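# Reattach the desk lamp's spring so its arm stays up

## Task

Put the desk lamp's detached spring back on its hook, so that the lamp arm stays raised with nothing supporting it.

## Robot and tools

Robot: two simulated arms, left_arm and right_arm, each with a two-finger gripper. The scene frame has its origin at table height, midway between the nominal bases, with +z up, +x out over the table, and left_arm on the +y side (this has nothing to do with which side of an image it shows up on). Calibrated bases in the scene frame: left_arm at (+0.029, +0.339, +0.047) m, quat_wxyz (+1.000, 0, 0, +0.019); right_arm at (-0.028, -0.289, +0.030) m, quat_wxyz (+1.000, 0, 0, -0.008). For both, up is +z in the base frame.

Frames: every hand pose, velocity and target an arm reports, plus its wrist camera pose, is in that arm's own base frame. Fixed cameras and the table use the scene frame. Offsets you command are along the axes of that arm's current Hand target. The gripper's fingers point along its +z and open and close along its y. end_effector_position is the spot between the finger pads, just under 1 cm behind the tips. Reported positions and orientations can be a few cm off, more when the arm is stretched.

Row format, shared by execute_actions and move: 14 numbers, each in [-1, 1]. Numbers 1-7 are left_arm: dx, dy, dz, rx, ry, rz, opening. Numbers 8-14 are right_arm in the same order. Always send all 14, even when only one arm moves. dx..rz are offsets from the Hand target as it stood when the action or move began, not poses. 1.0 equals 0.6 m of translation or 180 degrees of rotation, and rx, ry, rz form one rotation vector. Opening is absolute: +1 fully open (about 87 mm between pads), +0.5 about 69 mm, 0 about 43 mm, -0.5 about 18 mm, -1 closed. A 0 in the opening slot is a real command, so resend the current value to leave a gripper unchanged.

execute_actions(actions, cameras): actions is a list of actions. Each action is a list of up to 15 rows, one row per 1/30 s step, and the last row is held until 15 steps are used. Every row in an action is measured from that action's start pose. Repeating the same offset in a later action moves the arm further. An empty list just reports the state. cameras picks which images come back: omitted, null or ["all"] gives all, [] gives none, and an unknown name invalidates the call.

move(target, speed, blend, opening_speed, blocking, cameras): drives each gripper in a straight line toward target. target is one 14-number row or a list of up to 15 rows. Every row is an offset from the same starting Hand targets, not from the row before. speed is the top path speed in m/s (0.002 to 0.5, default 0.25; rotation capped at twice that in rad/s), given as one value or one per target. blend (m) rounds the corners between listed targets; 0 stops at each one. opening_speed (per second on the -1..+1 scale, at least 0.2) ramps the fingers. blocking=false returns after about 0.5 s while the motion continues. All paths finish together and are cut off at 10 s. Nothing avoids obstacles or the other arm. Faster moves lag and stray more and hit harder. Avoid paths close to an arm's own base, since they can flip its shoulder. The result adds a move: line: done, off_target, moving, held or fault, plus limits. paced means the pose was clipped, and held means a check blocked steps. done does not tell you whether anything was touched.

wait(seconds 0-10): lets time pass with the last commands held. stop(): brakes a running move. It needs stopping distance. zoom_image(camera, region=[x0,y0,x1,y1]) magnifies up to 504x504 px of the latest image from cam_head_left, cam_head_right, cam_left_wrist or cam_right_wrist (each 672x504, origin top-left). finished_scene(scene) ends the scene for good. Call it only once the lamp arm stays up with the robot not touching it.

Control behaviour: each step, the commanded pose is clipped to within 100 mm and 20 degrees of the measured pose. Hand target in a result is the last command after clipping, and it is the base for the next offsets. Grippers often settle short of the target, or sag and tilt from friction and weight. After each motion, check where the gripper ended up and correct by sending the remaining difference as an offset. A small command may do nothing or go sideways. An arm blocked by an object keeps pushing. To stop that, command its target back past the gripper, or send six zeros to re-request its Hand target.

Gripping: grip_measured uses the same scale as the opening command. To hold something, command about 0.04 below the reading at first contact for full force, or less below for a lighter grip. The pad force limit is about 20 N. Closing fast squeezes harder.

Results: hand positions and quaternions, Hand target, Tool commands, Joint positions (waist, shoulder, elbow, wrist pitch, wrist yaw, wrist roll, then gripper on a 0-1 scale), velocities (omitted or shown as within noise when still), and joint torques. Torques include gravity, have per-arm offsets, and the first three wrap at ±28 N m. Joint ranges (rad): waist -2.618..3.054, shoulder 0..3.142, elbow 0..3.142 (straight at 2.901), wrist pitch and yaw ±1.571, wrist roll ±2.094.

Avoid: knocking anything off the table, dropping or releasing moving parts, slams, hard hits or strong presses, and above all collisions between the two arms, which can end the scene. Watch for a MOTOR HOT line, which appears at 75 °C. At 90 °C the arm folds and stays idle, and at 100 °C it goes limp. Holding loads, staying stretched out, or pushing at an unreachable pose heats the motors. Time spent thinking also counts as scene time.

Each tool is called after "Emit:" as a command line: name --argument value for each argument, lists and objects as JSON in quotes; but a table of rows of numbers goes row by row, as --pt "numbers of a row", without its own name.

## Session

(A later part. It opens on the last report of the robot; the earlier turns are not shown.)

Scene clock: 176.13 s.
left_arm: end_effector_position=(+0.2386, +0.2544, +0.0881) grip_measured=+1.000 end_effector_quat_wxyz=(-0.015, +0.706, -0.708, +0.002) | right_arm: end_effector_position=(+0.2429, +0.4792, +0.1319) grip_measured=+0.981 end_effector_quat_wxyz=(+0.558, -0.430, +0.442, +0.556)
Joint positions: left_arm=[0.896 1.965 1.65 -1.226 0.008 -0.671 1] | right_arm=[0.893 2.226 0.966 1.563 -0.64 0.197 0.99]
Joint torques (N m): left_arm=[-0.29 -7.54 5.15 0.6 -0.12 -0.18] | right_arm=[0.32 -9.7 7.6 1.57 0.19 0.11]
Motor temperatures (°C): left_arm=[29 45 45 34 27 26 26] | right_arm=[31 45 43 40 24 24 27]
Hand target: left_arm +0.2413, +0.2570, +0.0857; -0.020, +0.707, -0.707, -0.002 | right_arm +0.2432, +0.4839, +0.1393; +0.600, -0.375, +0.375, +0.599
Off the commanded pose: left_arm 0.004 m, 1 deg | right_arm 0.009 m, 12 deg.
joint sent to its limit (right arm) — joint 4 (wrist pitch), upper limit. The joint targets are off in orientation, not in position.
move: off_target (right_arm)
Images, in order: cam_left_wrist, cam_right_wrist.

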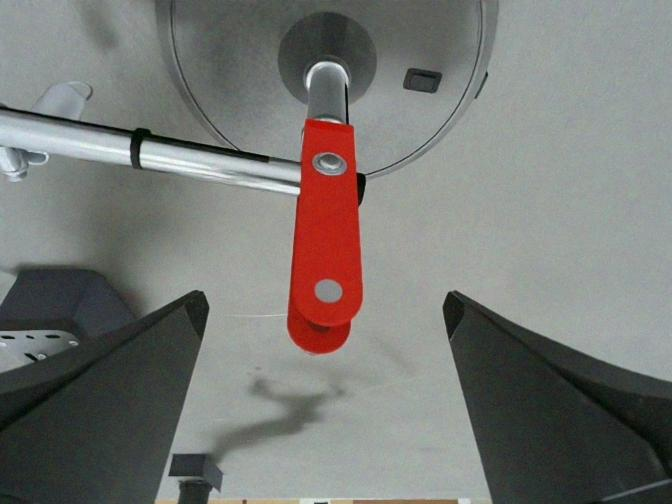

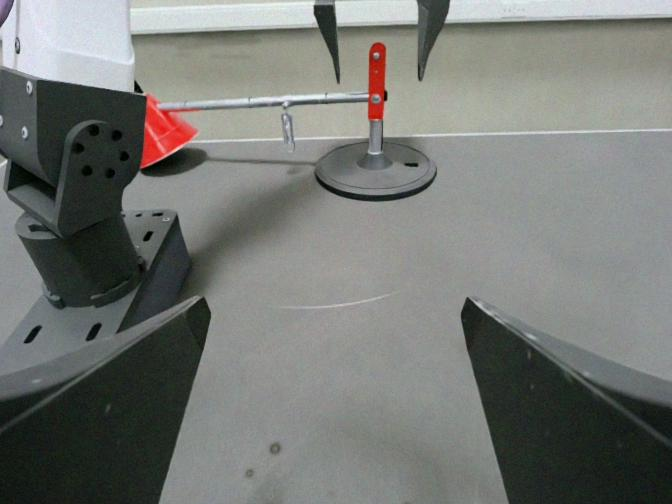

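Emit:
move --pt "-0.023 0 0.008 0 0 0 1 0 0 0 0 0 0 1" --pt "-0.023 0 0.008 0 0 0 -0.65 0 0 0 0 0 0 1" --speed 0.1 --opening_speed 0.8 --cameras '["cam_left_wrist","cam_right_wrist"]'

Scene clock: 183.67 s.
left_arm: end_effector_position=(+0.2375, +0.2623, +0.0787) grip_measured=-0.483 end_effector_quat_wxyz=(-0.006, +0.705, -0.709, -0.001) | right_arm: end_effector_position=(+0.2429, +0.4792, +0.1319) grip_measured=+0.981 end_effector_quat_wxyz=(+0.558, -0.430, +0.442, +0.556)
Joint positions: left_arm=[0.907 2.008 1.672 -1.223 -0.001 -0.658 0.259] | right_arm=[0.893 2.226 0.966 1.563 -0.64 0.197 0.99]
Joint torques (N m): left_arm=[0.77 -7.61 7.06 0.52 -0.04 -0.1] | right_arm=[0.34 -9.7 7.6 1.57 0.2 0.11]
Hand target: left_arm +0.2414, +0.2711, +0.0813; -0.020, +0.707, -0.707, -0.002 | right_arm +0.2432, +0.4839, +0.1393; +0.600, -0.375, +0.375, +0.599
Off the commanded pose: left_arm 0.010 m, 2 deg | right_arm 0.009 m, 12 deg.
joint sent to its limit (right arm) — joint 4 (wrist pitch), upper limit. The joint targets are off in orientation, not in position.
move: off_target (right_arm); target 2's new opening was sent with left_arm's hand 0.011 m and 2 deg from that target
Images, in order: cam_left_wrist, cam_right_wrist.

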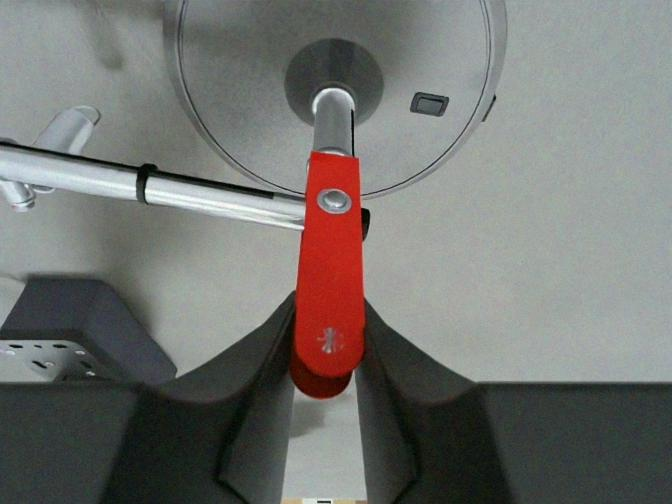

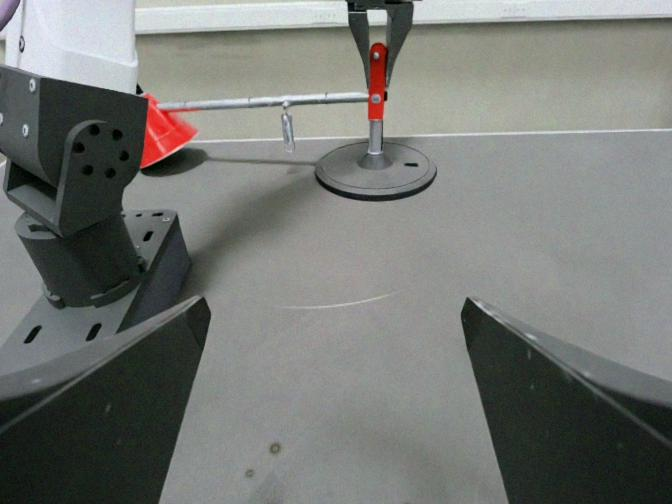

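Emit:
move --target '[0,0,-0.042,0,0,0,-0.65,-0.15,0,-0.4,0,0.15,0,1]' --speed 0.15

Scene clock: 199.03 s.
left_arm: end_effector_position=(+0.2369, +0.2619, +0.0809) grip_measured=-0.489 end_effector_quat_wxyz=(+0.007, +0.702, -0.712, +0.000) | right_arm: end_effector_position=(+0.2421, +0.2295, +0.1103) grip_measured=+0.981 end_effector_quat_wxyz=(+0.490, -0.497, +0.513, +0.500)
Joint positions: left_arm=[0.907 2.032 1.712 -1.265 -0.001 -0.651 0.256] | right_arm=[0.223 1.656 0.397 1.171 -1.343 -0.06 0.99]
Joint torques (N m): left_arm=[0.77 -10.62 10.13 -0.03 -0.04 -0.16] | right_arm=[-0.54 -7.47 5.48 1.13 -0.11 -0.19]
Hand target: left_arm +0.2407, +0.2703, +0.1065; -0.020, +0.707, -0.707, -0.002 | right_arm +0.2428, +0.2288, +0.1153; +0.496, -0.504, +0.505, +0.495
Off the commanded pose: left_arm 0.027 m, 3 deg | right_arm 0.005 m, 2 deg.
move: off_target (left_arm)

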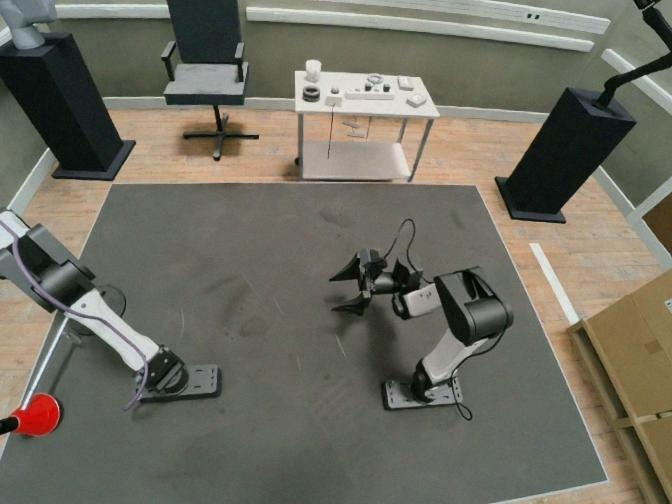

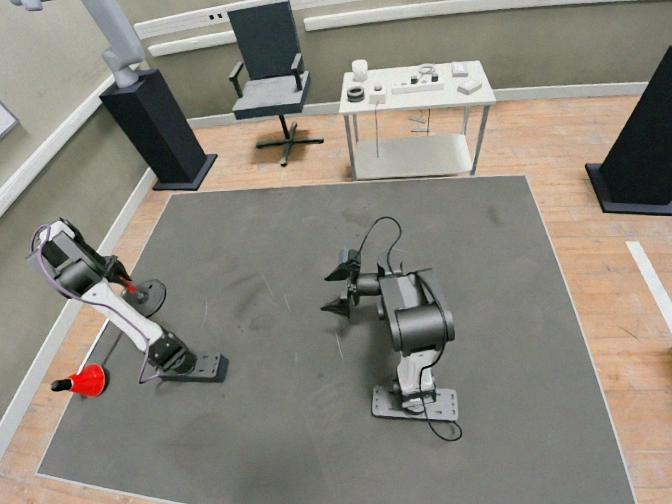

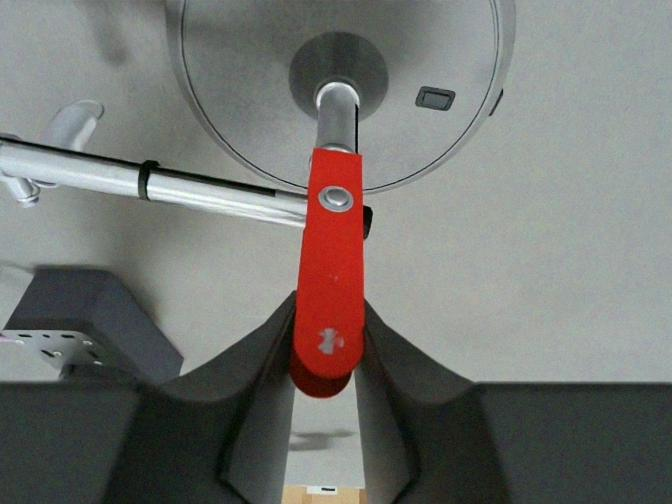

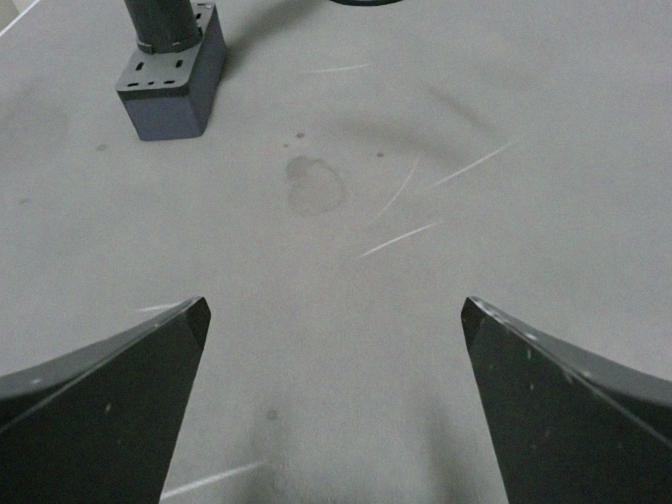

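Emit:
move --target '[0.583,-0.292,-0.01,0,0,0,-0.7,0,0,0,0,0,0,1]' --speed 0.08

Scene clock: 212.63 s.
left_arm: end_effector_position=(+0.4020, -0.0655, +0.0797) grip_measured=-0.484 end_effector_quat_wxyz=(-0.008, +0.699, -0.714, -0.043) | right_arm: end_effector_position=(+0.2419, +0.2294, +0.1093) grip_measured=+0.981 end_effector_quat_wxyz=(+0.489, -0.497, +0.514, +0.500)
Joint positions: left_arm=[-0.089 2.151 1.9 -1.374 -0.068 -1.64 0.258] | right_arm=[0.223 1.656 0.397 1.162 -1.343 -0.065 0.99]
Joint torques (N m): left_arm=[-1.22 -11.04 9.74 0.11 0.24 -0.42] | right_arm=[-0.51 -7.73 5.53 1.14 -0.12 -0.19]
Hand target: left_arm +0.4161, -0.0796, +0.1060; -0.020, +0.707, -0.707, -0.002 | right_arm +0.2428, +0.2288, +0.1153; +0.496, -0.504, +0.505, +0.495
Off the commanded pose: left_arm 0.033 m, 5 deg | right_arm 0.006 m, 2 deg.
move: off_target (left_arm)

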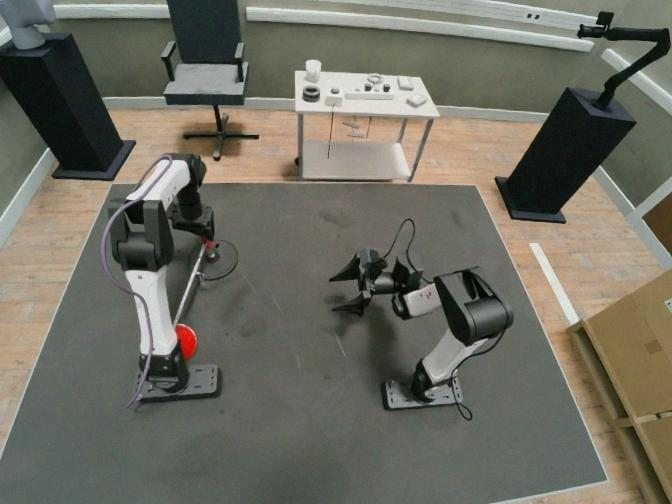

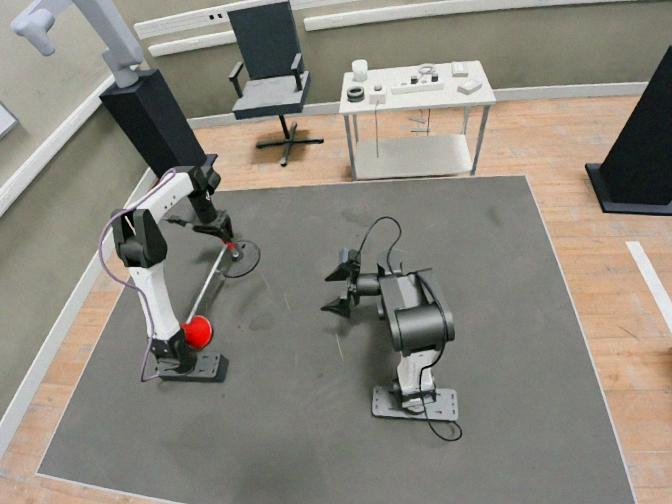

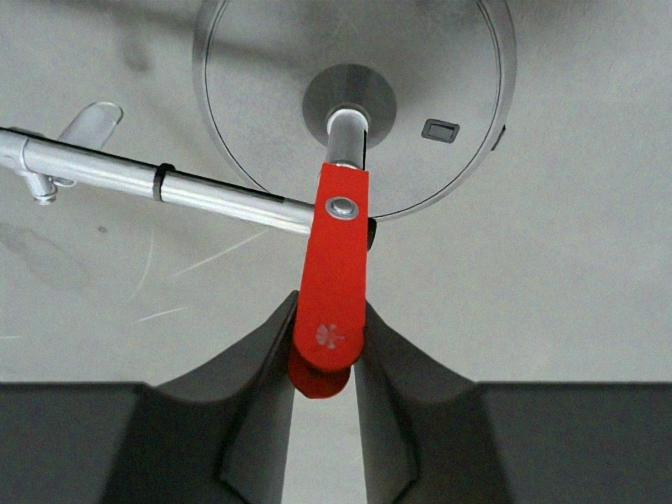

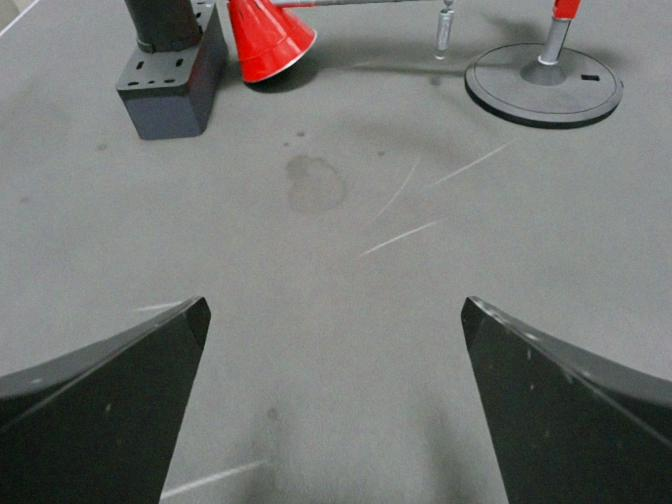

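Emit:
move --pt "0 0 0.04 0 0 0 -0.65 0 0 0 0 0 0 1" --pt "0 0 0.04 0 0 0 0.3 0 0 0 0 0 0 1" --pt "-0.02 0 -0.2 0 0 0 0.3 0 0 0 0 0 0 1" --speed 0.15

Scene clock: 219.13 s.
left_arm: end_effector_position=(+0.4152, -0.0730, +0.2125) grip_measured=+0.300 end_effector_quat_wxyz=(-0.074, +0.707, -0.699, +0.074) | right_arm: end_effector_position=(+0.2419, +0.2294, +0.1092) grip_measured=+0.981 end_effector_quat_wxyz=(+0.488, -0.497, +0.514, +0.500)
Joint positions: left_arm=[-0.084 2.021 2.211 -1.552 -0.019 -1.664 0.65] | right_arm=[0.223 1.656 0.397 1.162 -1.343 -0.065 0.99]
Joint torques (N m): left_arm=[0.81 -9.72 6.2 0.59 0 -0.03] | right_arm=[-0.51 -7.75 5.53 1.14 -0.12 -0.19]
Motor temperatures (°C): left_arm=[29 52 48 31 27 26 27] | right_arm=[31 44 43 38 24 24 27]
Heat: left arm: 52 °C; right arm: 44 °C.
Hand target: left_arm +0.4131, -0.0713, +0.2261; -0.020, +0.707, -0.707, -0.002 | right_arm +0.2428, +0.2288, +0.1153; +0.496, -0.504, +0.505, +0.495
Off the commanded pose: left_arm 0.014 m, 11 deg | right_arm 0.006 m, 2 deg.
joint sent to its limit (left arm) — joint 4 (wrist pitch), lower limit. The joint targets are off in orientation, not in position.
move: off_target (left_arm); target 2's new opening was sent with left_arm's hand 0.021 m and 5 deg from that target

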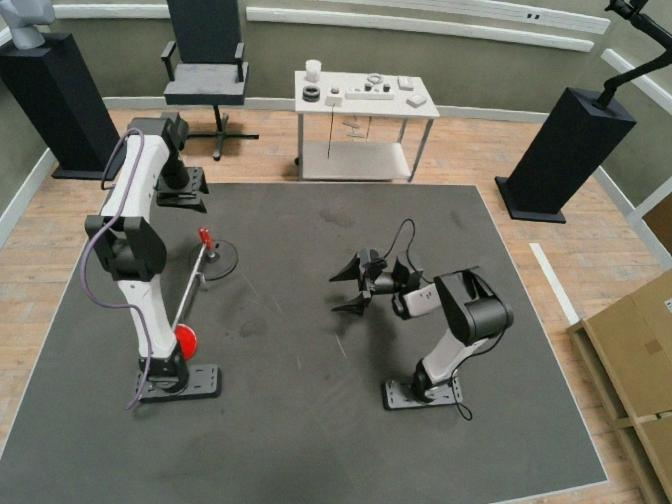

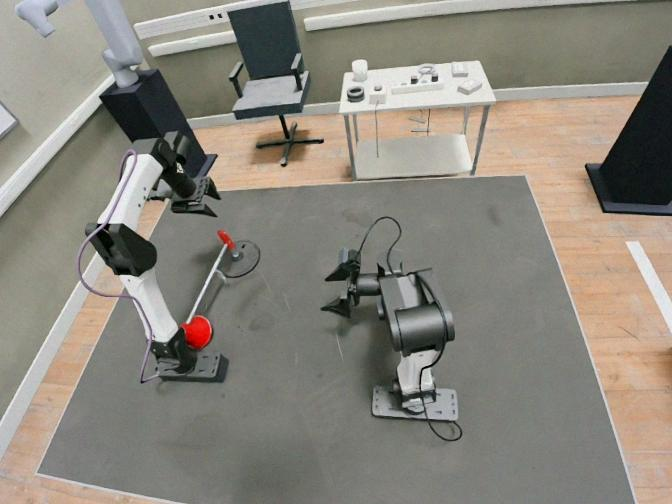

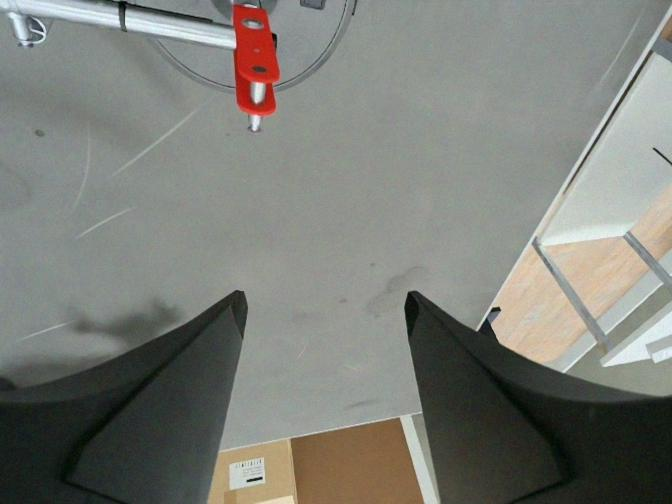

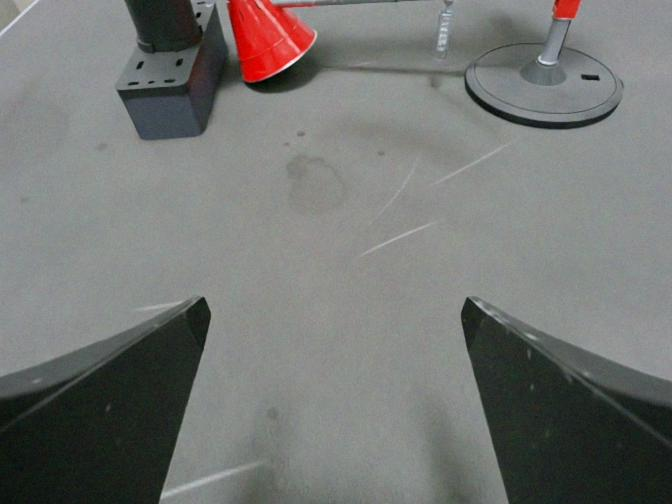

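Emit:
move --target '[-0.58,0.2,-0.05,0,0,0,0.3,0.05,-0.172,0.36,0,0.14,0,1]' --cameras '["cam_head_left","cam_right_wrist","cam_left_wrist"]'

Emit:
zoom_image --camera "cam_right_wrist" --region '[200, 0, 620, 315]'

Scene clock: 231.63 s.
left_arm: end_effector_position=(+0.2903, +0.2747, +0.2599) grip_measured=+0.300 end_effector_quat_wxyz=(-0.193, +0.709, -0.678, +0.014) | right_arm: end_effector_position=(+0.3412, +0.4393, +0.0763) grip_measured=+0.981 end_effector_quat_wxyz=(-0.366, +0.595, -0.607, -0.378)
Joint positions: left_arm=[0.85 1.983 2.358 -1.558 0.043 -0.774 0.65] | right_arm=[0.72 2.152 1.514 -0.013 -0.744 -0.45 0.99]
Joint torques (N m): left_arm=[-0.49 -7.21 6.54 1.02 -0.11 0.01] | right_arm=[0.01 -11.29 10.73 1.31 -0.14 -0.19]
Hand target: left_arm +0.2921, +0.2755, +0.2641; -0.022, +0.707, -0.707, -0.002 | right_arm +0.3463, +0.4440, +0.0814; -0.374, +0.600, -0.601, -0.373
Off the commanded pose: left_arm 0.005 m, 20 deg; orientation clipped | right_arm 0.009 m, 1 deg.
joint sent to its limit (left arm) — joint 4 (wrist pitch), lower limit. The joint targets are off in orientation, not in position.
move: off_target (left_arm); limits=paced
Images, in order: cam_head_left, cam_left_wrist, cam_right_wrist.

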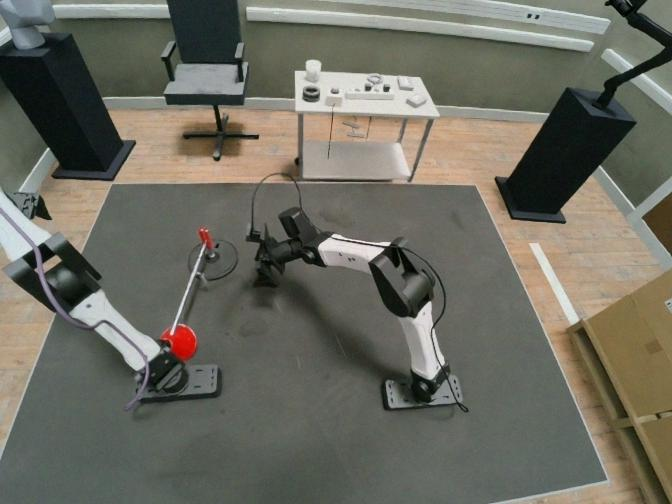

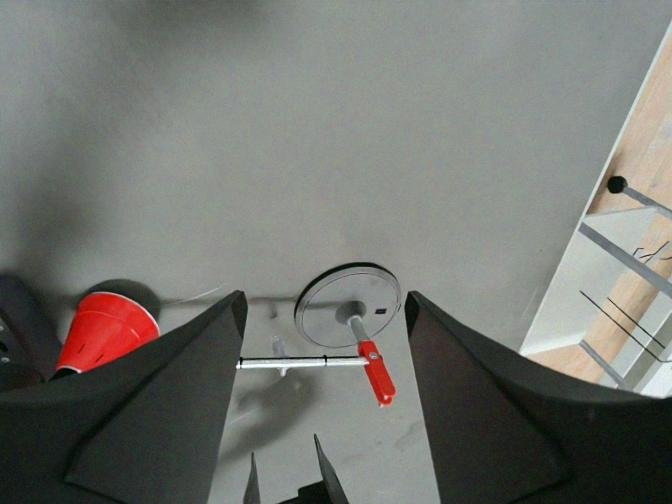

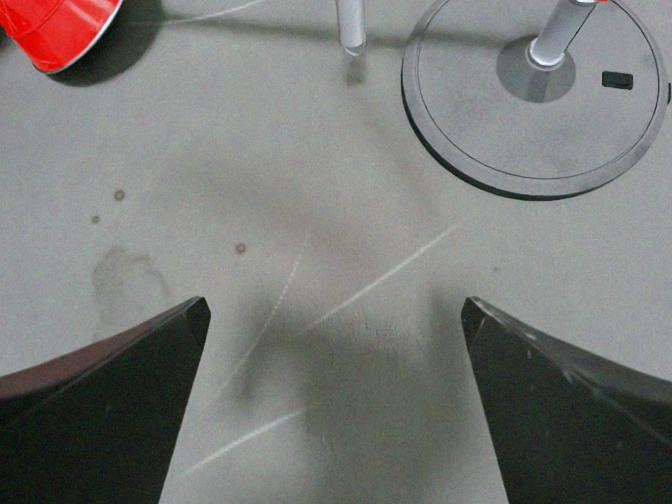

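Scaled by 1.200 from the camera's 672x504 image, which has a finer 960x720 frame.

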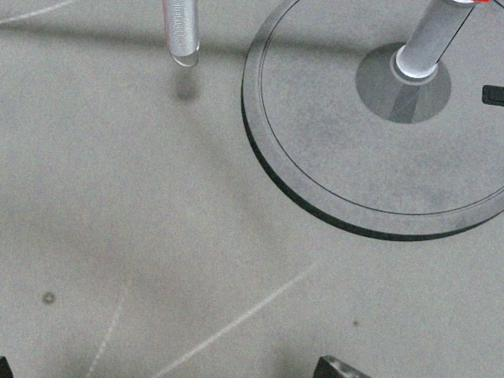

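Emit:
move --target '[0,0,0,0,0,0,0.3,0.053,-0.01,0.119,0,-0.083,0,0.1]' --speed 0.1 --cameras '["cam_head_left","cam_right_wrist","cam_left_wrist"]'

Emit:
zoom_image --camera "cam_left_wrist" --region '[200, 280, 440, 504]'

Scene clock: 241.23 s.
left_arm: end_effector_position=(+0.2901, +0.2749, +0.2600) grip_measured=+0.300 end_effector_quat_wxyz=(-0.193, +0.709, -0.678, +0.013) | right_arm: end_effector_position=(+0.3571, +0.4905, +0.0214) grip_measured=+0.100 end_effector_quat_wxyz=(-0.450, +0.547, -0.551, -0.441)
Joint positions: left_arm=[0.85 1.983 2.358 -1.558 0.042 -0.773 0.65] | right_arm=[0.746 2.435 1.484 0.654 -0.789 -0.221 0.55]
Joint torques (N m): left_arm=[-0.53 -7.23 6.52 1.03 -0.11 0.01] | right_arm=[0.44 -12.89 6.49 1.75 -0.2 0.08]
Hand target: left_arm +0.2921, +0.2755, +0.2641; -0.022, +0.707, -0.707, -0.002 | right_arm +0.3524, +0.4940, +0.0212; -0.449, +0.547, -0.547, -0.448
Off the commanded pose: left_arm 0.005 m, 20 deg | right_arm 0.006 m, 1 deg.
joint sent to its limit (left arm) — joint 4 (wrist pitch), lower limit. The joint targets are off in orientation, not in position.
move: off_target (left_arm)
Images, in order: cam_head_left, cam_left_wrist, cam_right_wrist.

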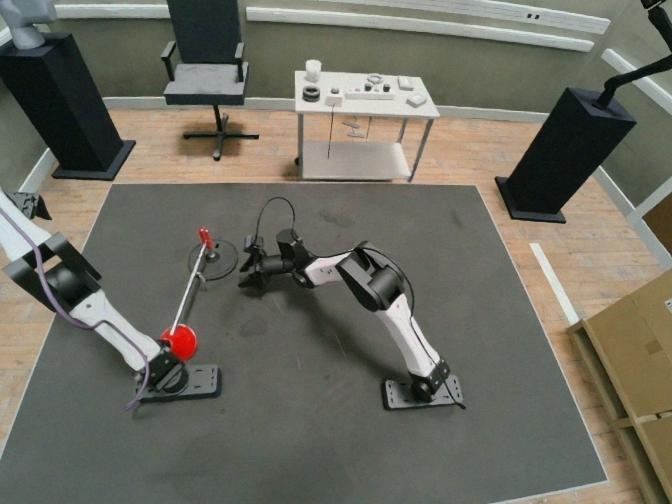

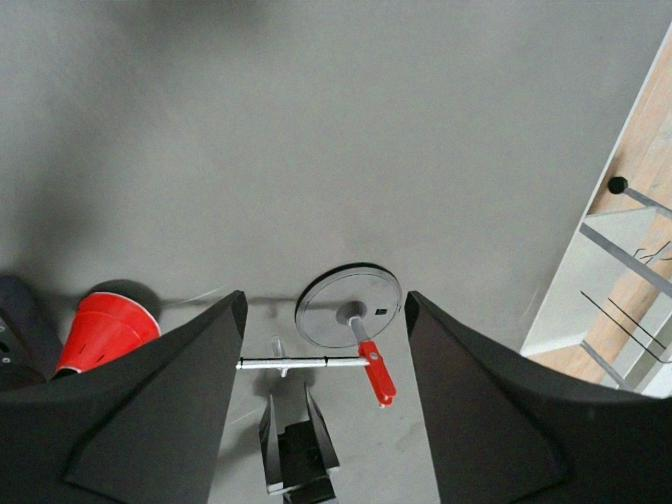

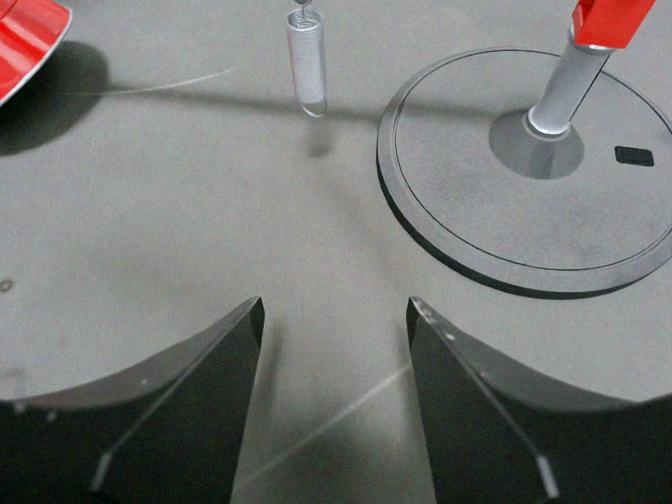

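Scaled by 2.100 from the camera's 672x504 image, which has a finer 960x720 frame.

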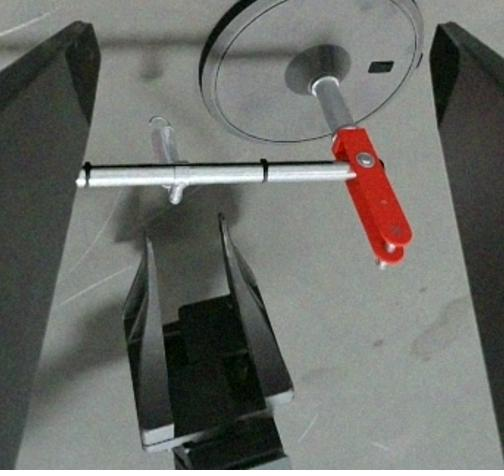

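Emit:
move --target '[0,0,0,0,0,0,0.3,0.003,0.015,0.068,0,0,0,0.1]' --speed 0.08 --cameras '["cam_right_wrist","cam_left_wrist"]'

Emit:
zoom_image --camera "cam_left_wrist" --region '[200, 280, 440, 504]'

Emit:
zoom_image --camera "cam_right_wrist" --region '[220, 0, 460, 320]'

Scene clock: 248.00 s.
left_arm: end_effector_position=(+0.2901, +0.2750, +0.2599) grip_measured=+0.300 end_effector_quat_wxyz=(-0.193, +0.709, -0.678, +0.013) | right_arm: end_effector_position=(+0.3396, +0.5284, +0.0077) grip_measured=+0.100 end_effector_quat_wxyz=(-0.445, +0.551, -0.546, -0.446)
Joint positions: left_arm=[0.85 1.983 2.358 -1.558 0.042 -0.773 0.65] | right_arm=[0.82 2.521 1.584 0.657 -0.736 -0.194 0.55]
Joint torques (N m): left_arm=[-0.54 -7.21 6.53 1.02 -0.11 0.01] | right_arm=[-0.01 -13 9.74 1.5 -0.01 0.11]
Hand target: left_arm +0.2921, +0.2755, +0.2641; -0.022, +0.707, -0.707, -0.002 | right_arm +0.3435, +0.5337, +0.0115; -0.449, +0.547, -0.547, -0.448
Off the commanded pose: left_arm 0.005 m, 20 deg | right_arm 0.007 m, 1 deg.
joint sent to its limit (left arm) — joint 4 (wrist pitch), lower limit. The joint targets are off in orientation, not in position.
move: off_target (left_arm)
Images, in order: cam_left_wrist, cam_right_wrist.

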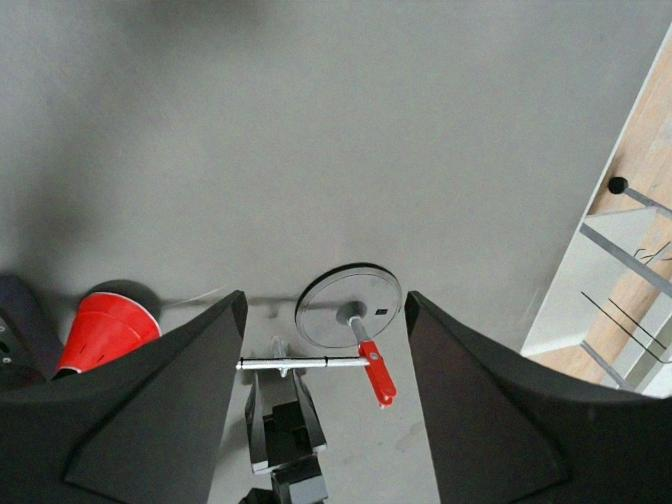

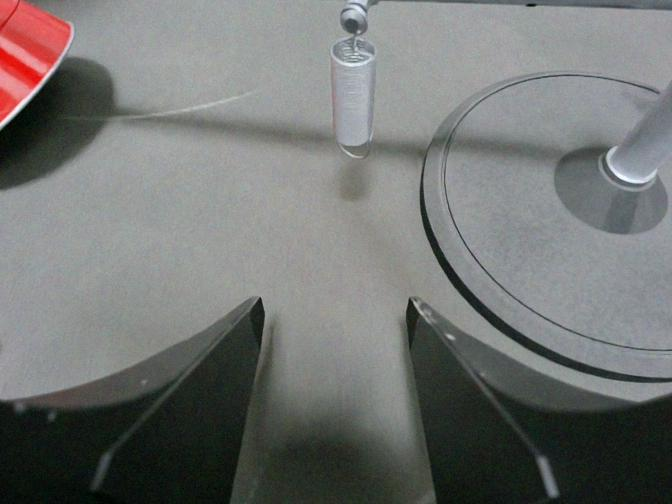

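Scaled by 2.100 from the camera's 672x504 image, which has a finer 960x720 frame.

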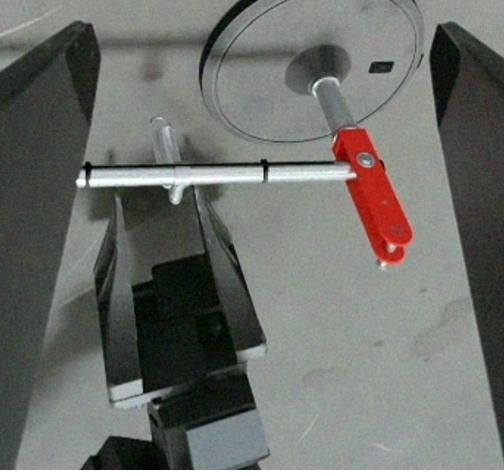

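Scaled by 1.575 from the camera's 672x504 image, which has a finer 960x720 frame.

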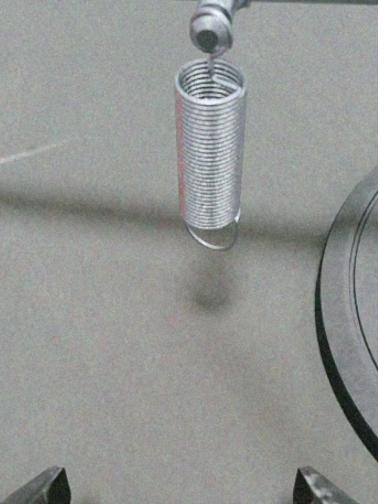

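Emit:
move --target '[0,0,0,0,0,0,0.3,-0.012,-0.013,0.075,0,0,0,0.1]' --speed 0.08 --cameras '["cam_right_wrist","cam_left_wrist"]'

Emit:
zoom_image --camera "cam_left_wrist" --region '[200, 280, 440, 504]'

Scene clock: 256.47 s.
left_arm: end_effector_position=(+0.2901, +0.2750, +0.2599) grip_measured=+0.300 end_effector_quat_wxyz=(-0.193, +0.709, -0.678, +0.013) | right_arm: end_effector_position=(+0.3494, +0.5741, +0.0063) grip_measured=+0.100 end_effector_quat_wxyz=(-0.447, +0.551, -0.545, -0.446)
Joint positions: left_arm=[0.85 1.983 2.358 -1.558 0.042 -0.773 0.65] | right_arm=[0.865 2.661 1.861 0.534 -0.691 -0.178 0.55]
Joint torques (N m): left_arm=[-0.53 -7.23 6.52 1.03 -0.11 0.01] | right_arm=[0.08 -14.12 10.41 1.44 -0.01 0.11]
Motor temperatures (°C): left_arm=[29 52 48 31 27 26 27] | right_arm=[31 51 45 38 24 24 26]
Heat: left arm: 52 °C; right arm: 51 °C.
Hand target: left_arm +0.2922, +0.2755, +0.2641; -0.022, +0.707, -0.707, -0.002 | right_arm +0.3514, +0.5792, +0.0097; -0.449, +0.547, -0.547, -0.448
Off the commanded pose: left_arm 0.005 m, 20 deg | right_arm 0.006 m, 1 deg.
joint sent to its limit (left arm) — joint 4 (wrist pitch), lower limit. The joint targets are off in orientation, not in position.
move: off_target (left_arm)
Images, in order: cam_left_wrist, cam_right_wrist.

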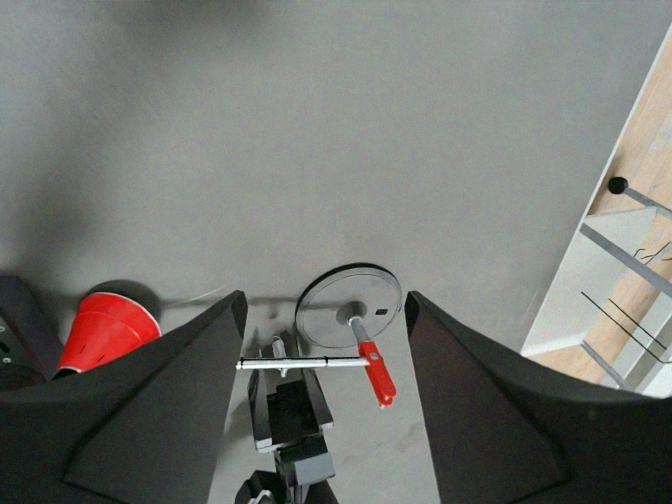

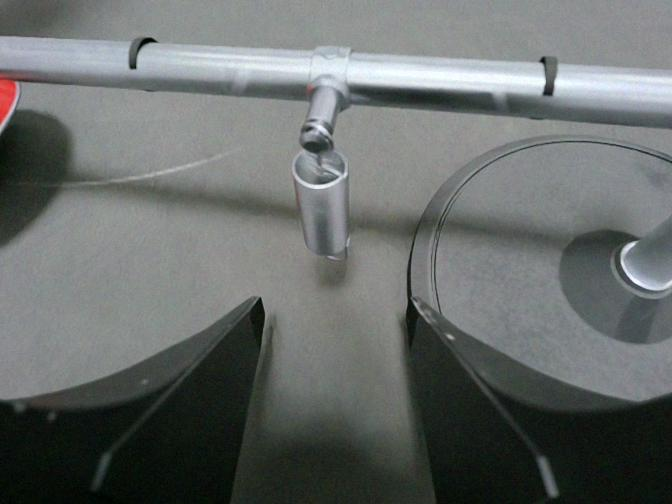

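Scaled by 2.100 from the camera's 672x504 image, which has a finer 960x720 frame.

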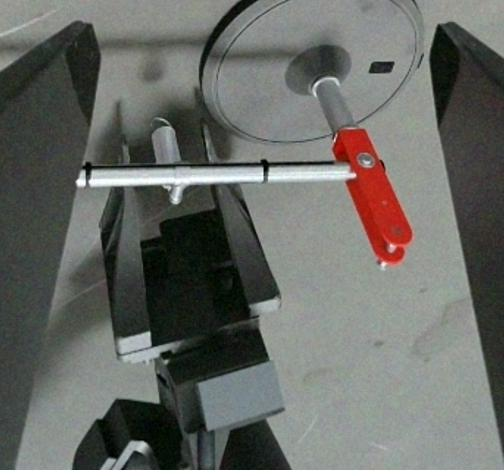

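Emit:
move --target '[0,0,0,0,0,0,0.3,-0.012,0.013,0.03,0,0,0,0.1]' --speed 0.05 --cameras '["cam_right_wrist","cam_left_wrist"]'

Emit:
zoom_image --camera "cam_left_wrist" --region '[200, 280, 440, 504]'

Scene clock: 263.77 s.
left_arm: end_effector_position=(+0.2900, +0.2750, +0.2599) grip_measured=+0.300 end_effector_quat_wxyz=(-0.193, +0.709, -0.678, +0.013) | right_arm: end_effector_position=(+0.3416, +0.5934, +0.0096) grip_measured=+0.100 end_effector_quat_wxyz=(-0.447, +0.551, -0.545, -0.446)
Joint positions: left_arm=[0.85 1.983 2.358 -1.558 0.041 -0.773 0.65] | right_arm=[0.899 2.692 1.941 0.492 -0.659 -0.168 0.55]
Joint torques (N m): left_arm=[-0.55 -7.21 6.52 1.02 -0.11 0] | right_arm=[-0.02 -14.43 10.61 1.47 0.01 0.12]
Hand target: left_arm +0.2921, +0.2755, +0.2641; -0.022, +0.707, -0.707, -0.002 | right_arm +0.3437, +0.5982, +0.0135; -0.449, +0.547, -0.547, -0.448
Off the commanded pose: left_arm 0.005 m, 20 deg | right_arm 0.006 m, 1 deg.
joint sent to its limit (left arm) — joint 4 (wrist pitch), lower limit. The joint targets are off in orientation, not in position.
move: off_target (left_arm)
Images, in order: cam_left_wrist, cam_right_wrist.

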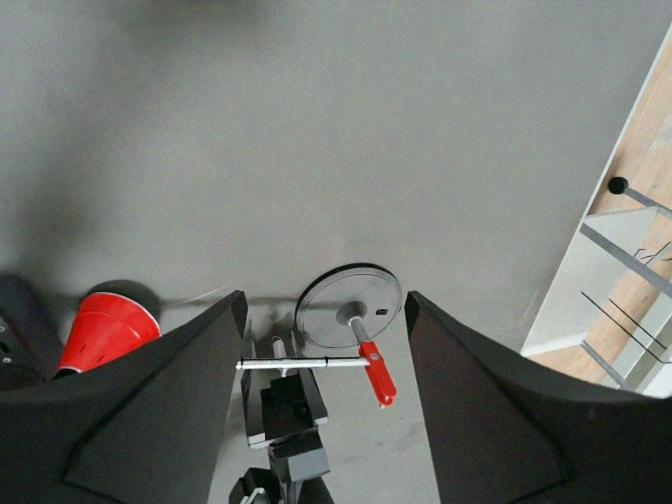

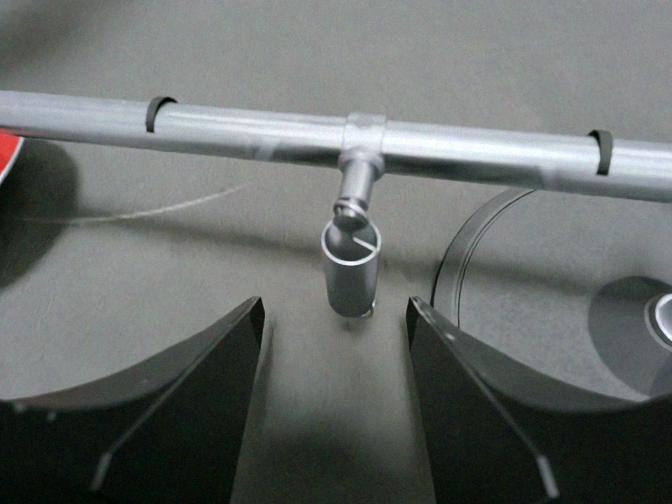

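Scaled by 2.100 from the camera's 672x504 image, which has a finer 960x720 frame.

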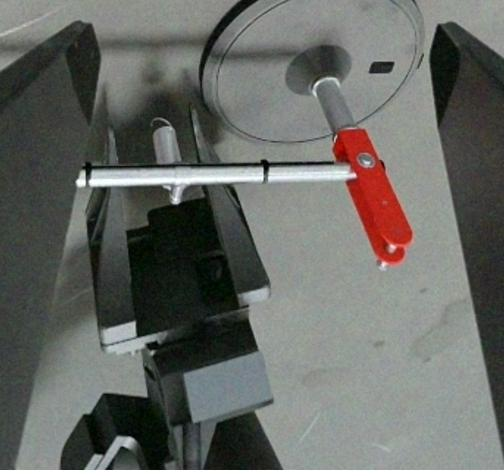

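Emit:
move --pt "0 0 0 0 0 0 0.3 -0.006 -0.01 0 0 0 0 0.1" --pt "0 0 0 0 0 0 0.3 -0.006 -0.01 0 0 0 0 -0.85" --speed 0.05 --opening_speed 0.6 --cameras '["cam_right_wrist","cam_left_wrist"]'

Emit:
zoom_image --camera "cam_right_wrist" --region '[240, 150, 460, 410]'

Emit:
zoom_image --camera "cam_left_wrist" --region '[220, 300, 340, 420]'

Scene clock: 270.70 s.
left_arm: end_effector_position=(+0.2900, +0.2750, +0.2599) grip_measured=+0.300 end_effector_quat_wxyz=(-0.193, +0.709, -0.678, +0.013) | right_arm: end_effector_position=(+0.3444, +0.5968, +0.0127) grip_measured=-0.609 end_effector_quat_wxyz=(-0.446, +0.551, -0.546, -0.446)
Joint positions: left_arm=[0.85 1.983 2.358 -1.558 0.041 -0.773 0.65] | right_arm=[0.899 2.703 1.979 0.462 -0.659 -0.167 0.195]
Joint torques (N m): left_arm=[-0.54 -7.21 6.52 1.02 -0.11 0.01] | right_arm=[-0.66 -14.53 10.65 1.48 -0.09 0.08]
Hand target: left_arm +0.2922, +0.2755, +0.2641; -0.022, +0.707, -0.707, -0.002 | right_arm +0.3497, +0.5989, +0.0168; -0.449, +0.547, -0.547, -0.448
Off the commanded pose: left_arm 0.005 m, 20 deg | right_arm 0.007 m, 1 deg.
joint sent to its limit (left arm) — joint 4 (wrist pitch), lower limit. The joint targets are off in orientation, not in position.
move: off_target (left_arm)
Images, in order: cam_left_wrist, cam_right_wrist.

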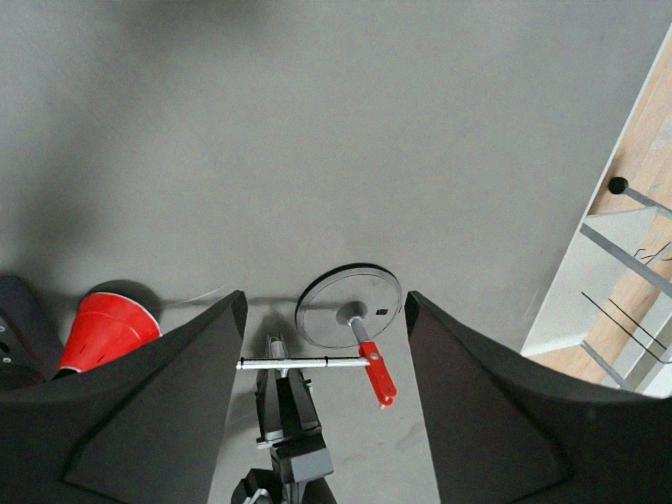

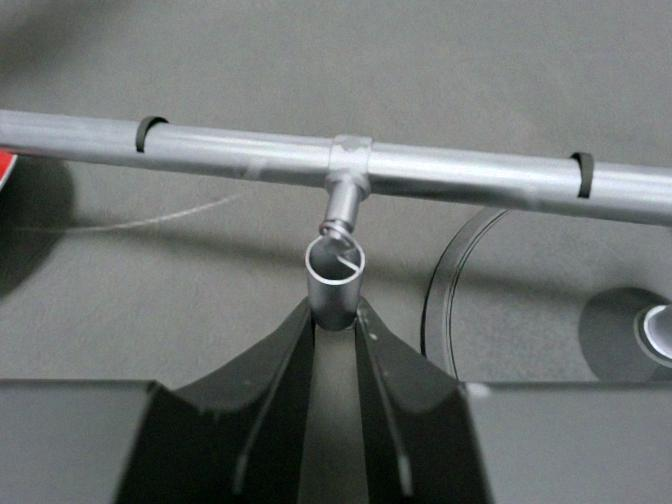

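Scaled by 1.938 from the camera's 672x504 image, which has a finer 960x720 frame.

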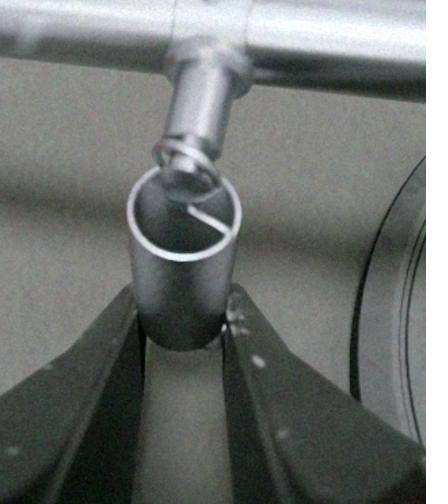

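Scaled by 4.200 from the camera's 672x504 image, which has a finer 960x720 frame.

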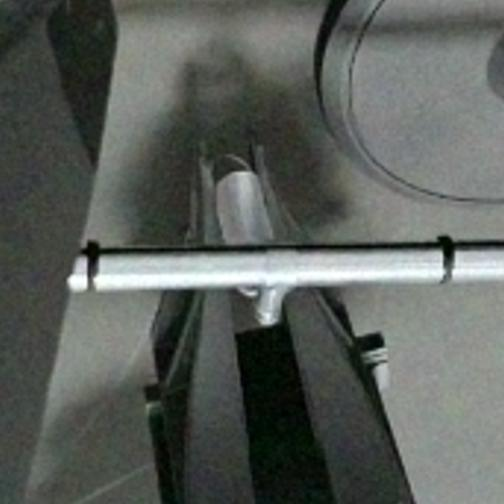

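Emit:
move --target '[0,0,0,0,0,0,0.3,-0.034,-0.072,-0.0255,0.06,0,-0.333,-0.85]' --speed 0.1

Emit:
zoom_image --camera "cam_left_wrist" --region '[220, 280, 440, 460]'

Scene clock: 292.37 s.
left_arm: end_effector_position=(+0.2900, +0.2751, +0.2599) grip_measured=+0.300 end_effector_quat_wxyz=(-0.193, +0.709, -0.678, +0.013) | right_arm: end_effector_position=(+0.3903, +0.5900, +0.0344) grip_measured=-0.609 end_effector_quat_wxyz=(+0.654, -0.706, +0.242, +0.125)
Joint positions: left_arm=[0.85 1.983 2.358 -1.558 0.041 -0.773 0.65] | right_arm=[0.91 2.69 1.843 0.716 -0.515 -1.117 0.195]
Joint torques (N m): left_arm=[-0.55 -7.21 6.52 1.03 -0.1 0.01] | right_arm=[-0.29 -16.38 5.76 1.72 0.13 -0.14]
Motor temperatures (°C): left_arm=[29 51 48 30 27 26 27] | right_arm=[30 58 49 37 24 24 27]
Heat: left arm: 51 °C; right arm: 58 °C.
Hand target: left_arm +0.2921, +0.2755, +0.2641; -0.022, +0.707, -0.707, -0.002 | right_arm +0.3928, +0.5879, +0.0399; +0.659, -0.704, +0.239, +0.113
Off the commanded pose: left_arm 0.005 m, 20 deg | right_arm 0.006 m, 2 deg.
joint sent to its limit (left arm) — joint 4 (wrist pitch), lower limit. The joint targets are off in orientation, not in position.
move: off_target (left_arm)

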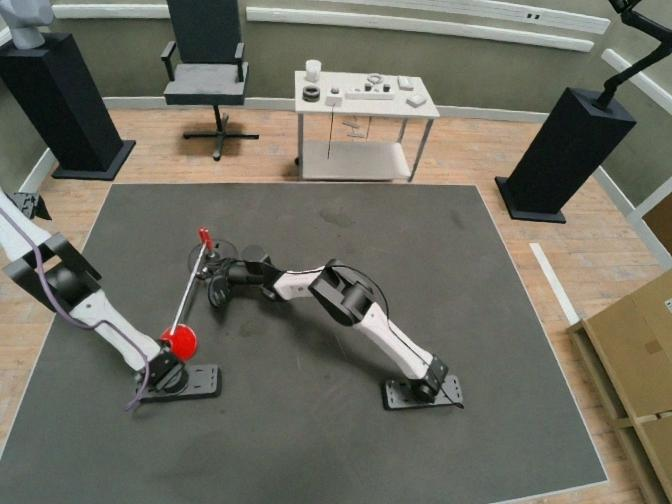

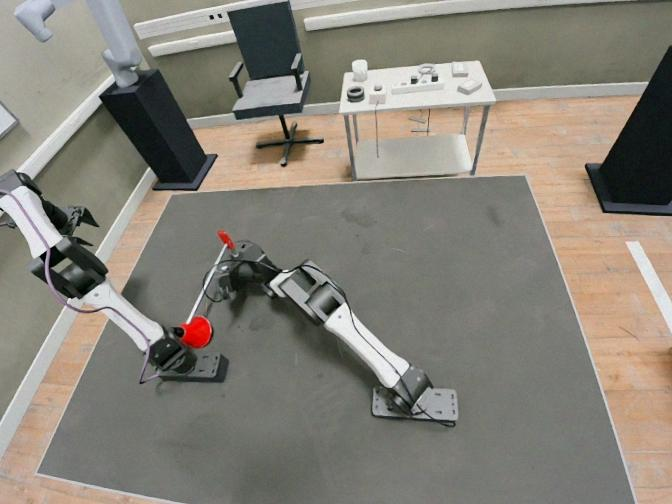

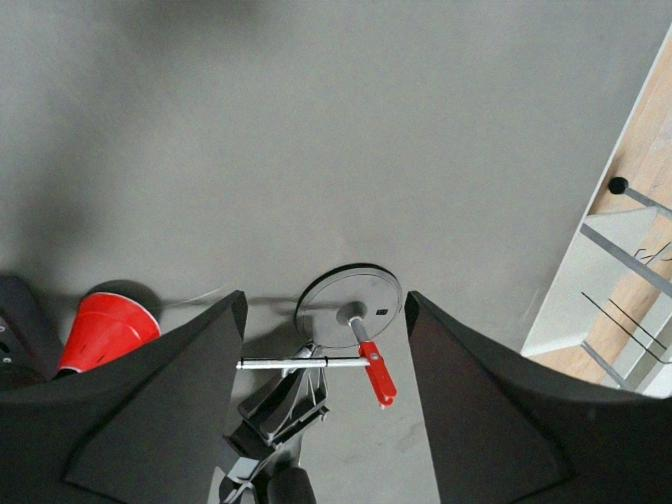

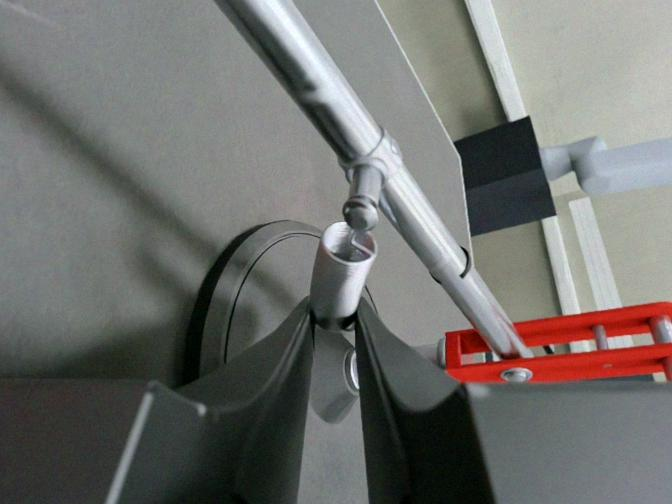

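Scaled by 2.291 from the camera's 672x504 image, which has a finer 960x720 frame.

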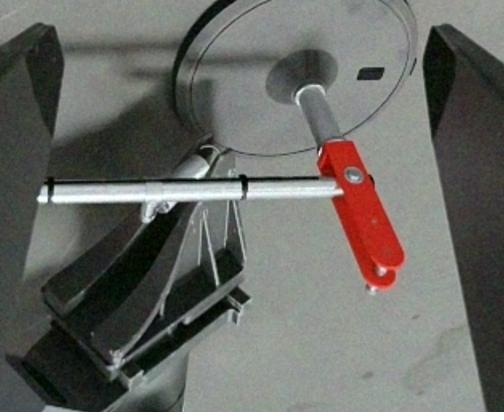

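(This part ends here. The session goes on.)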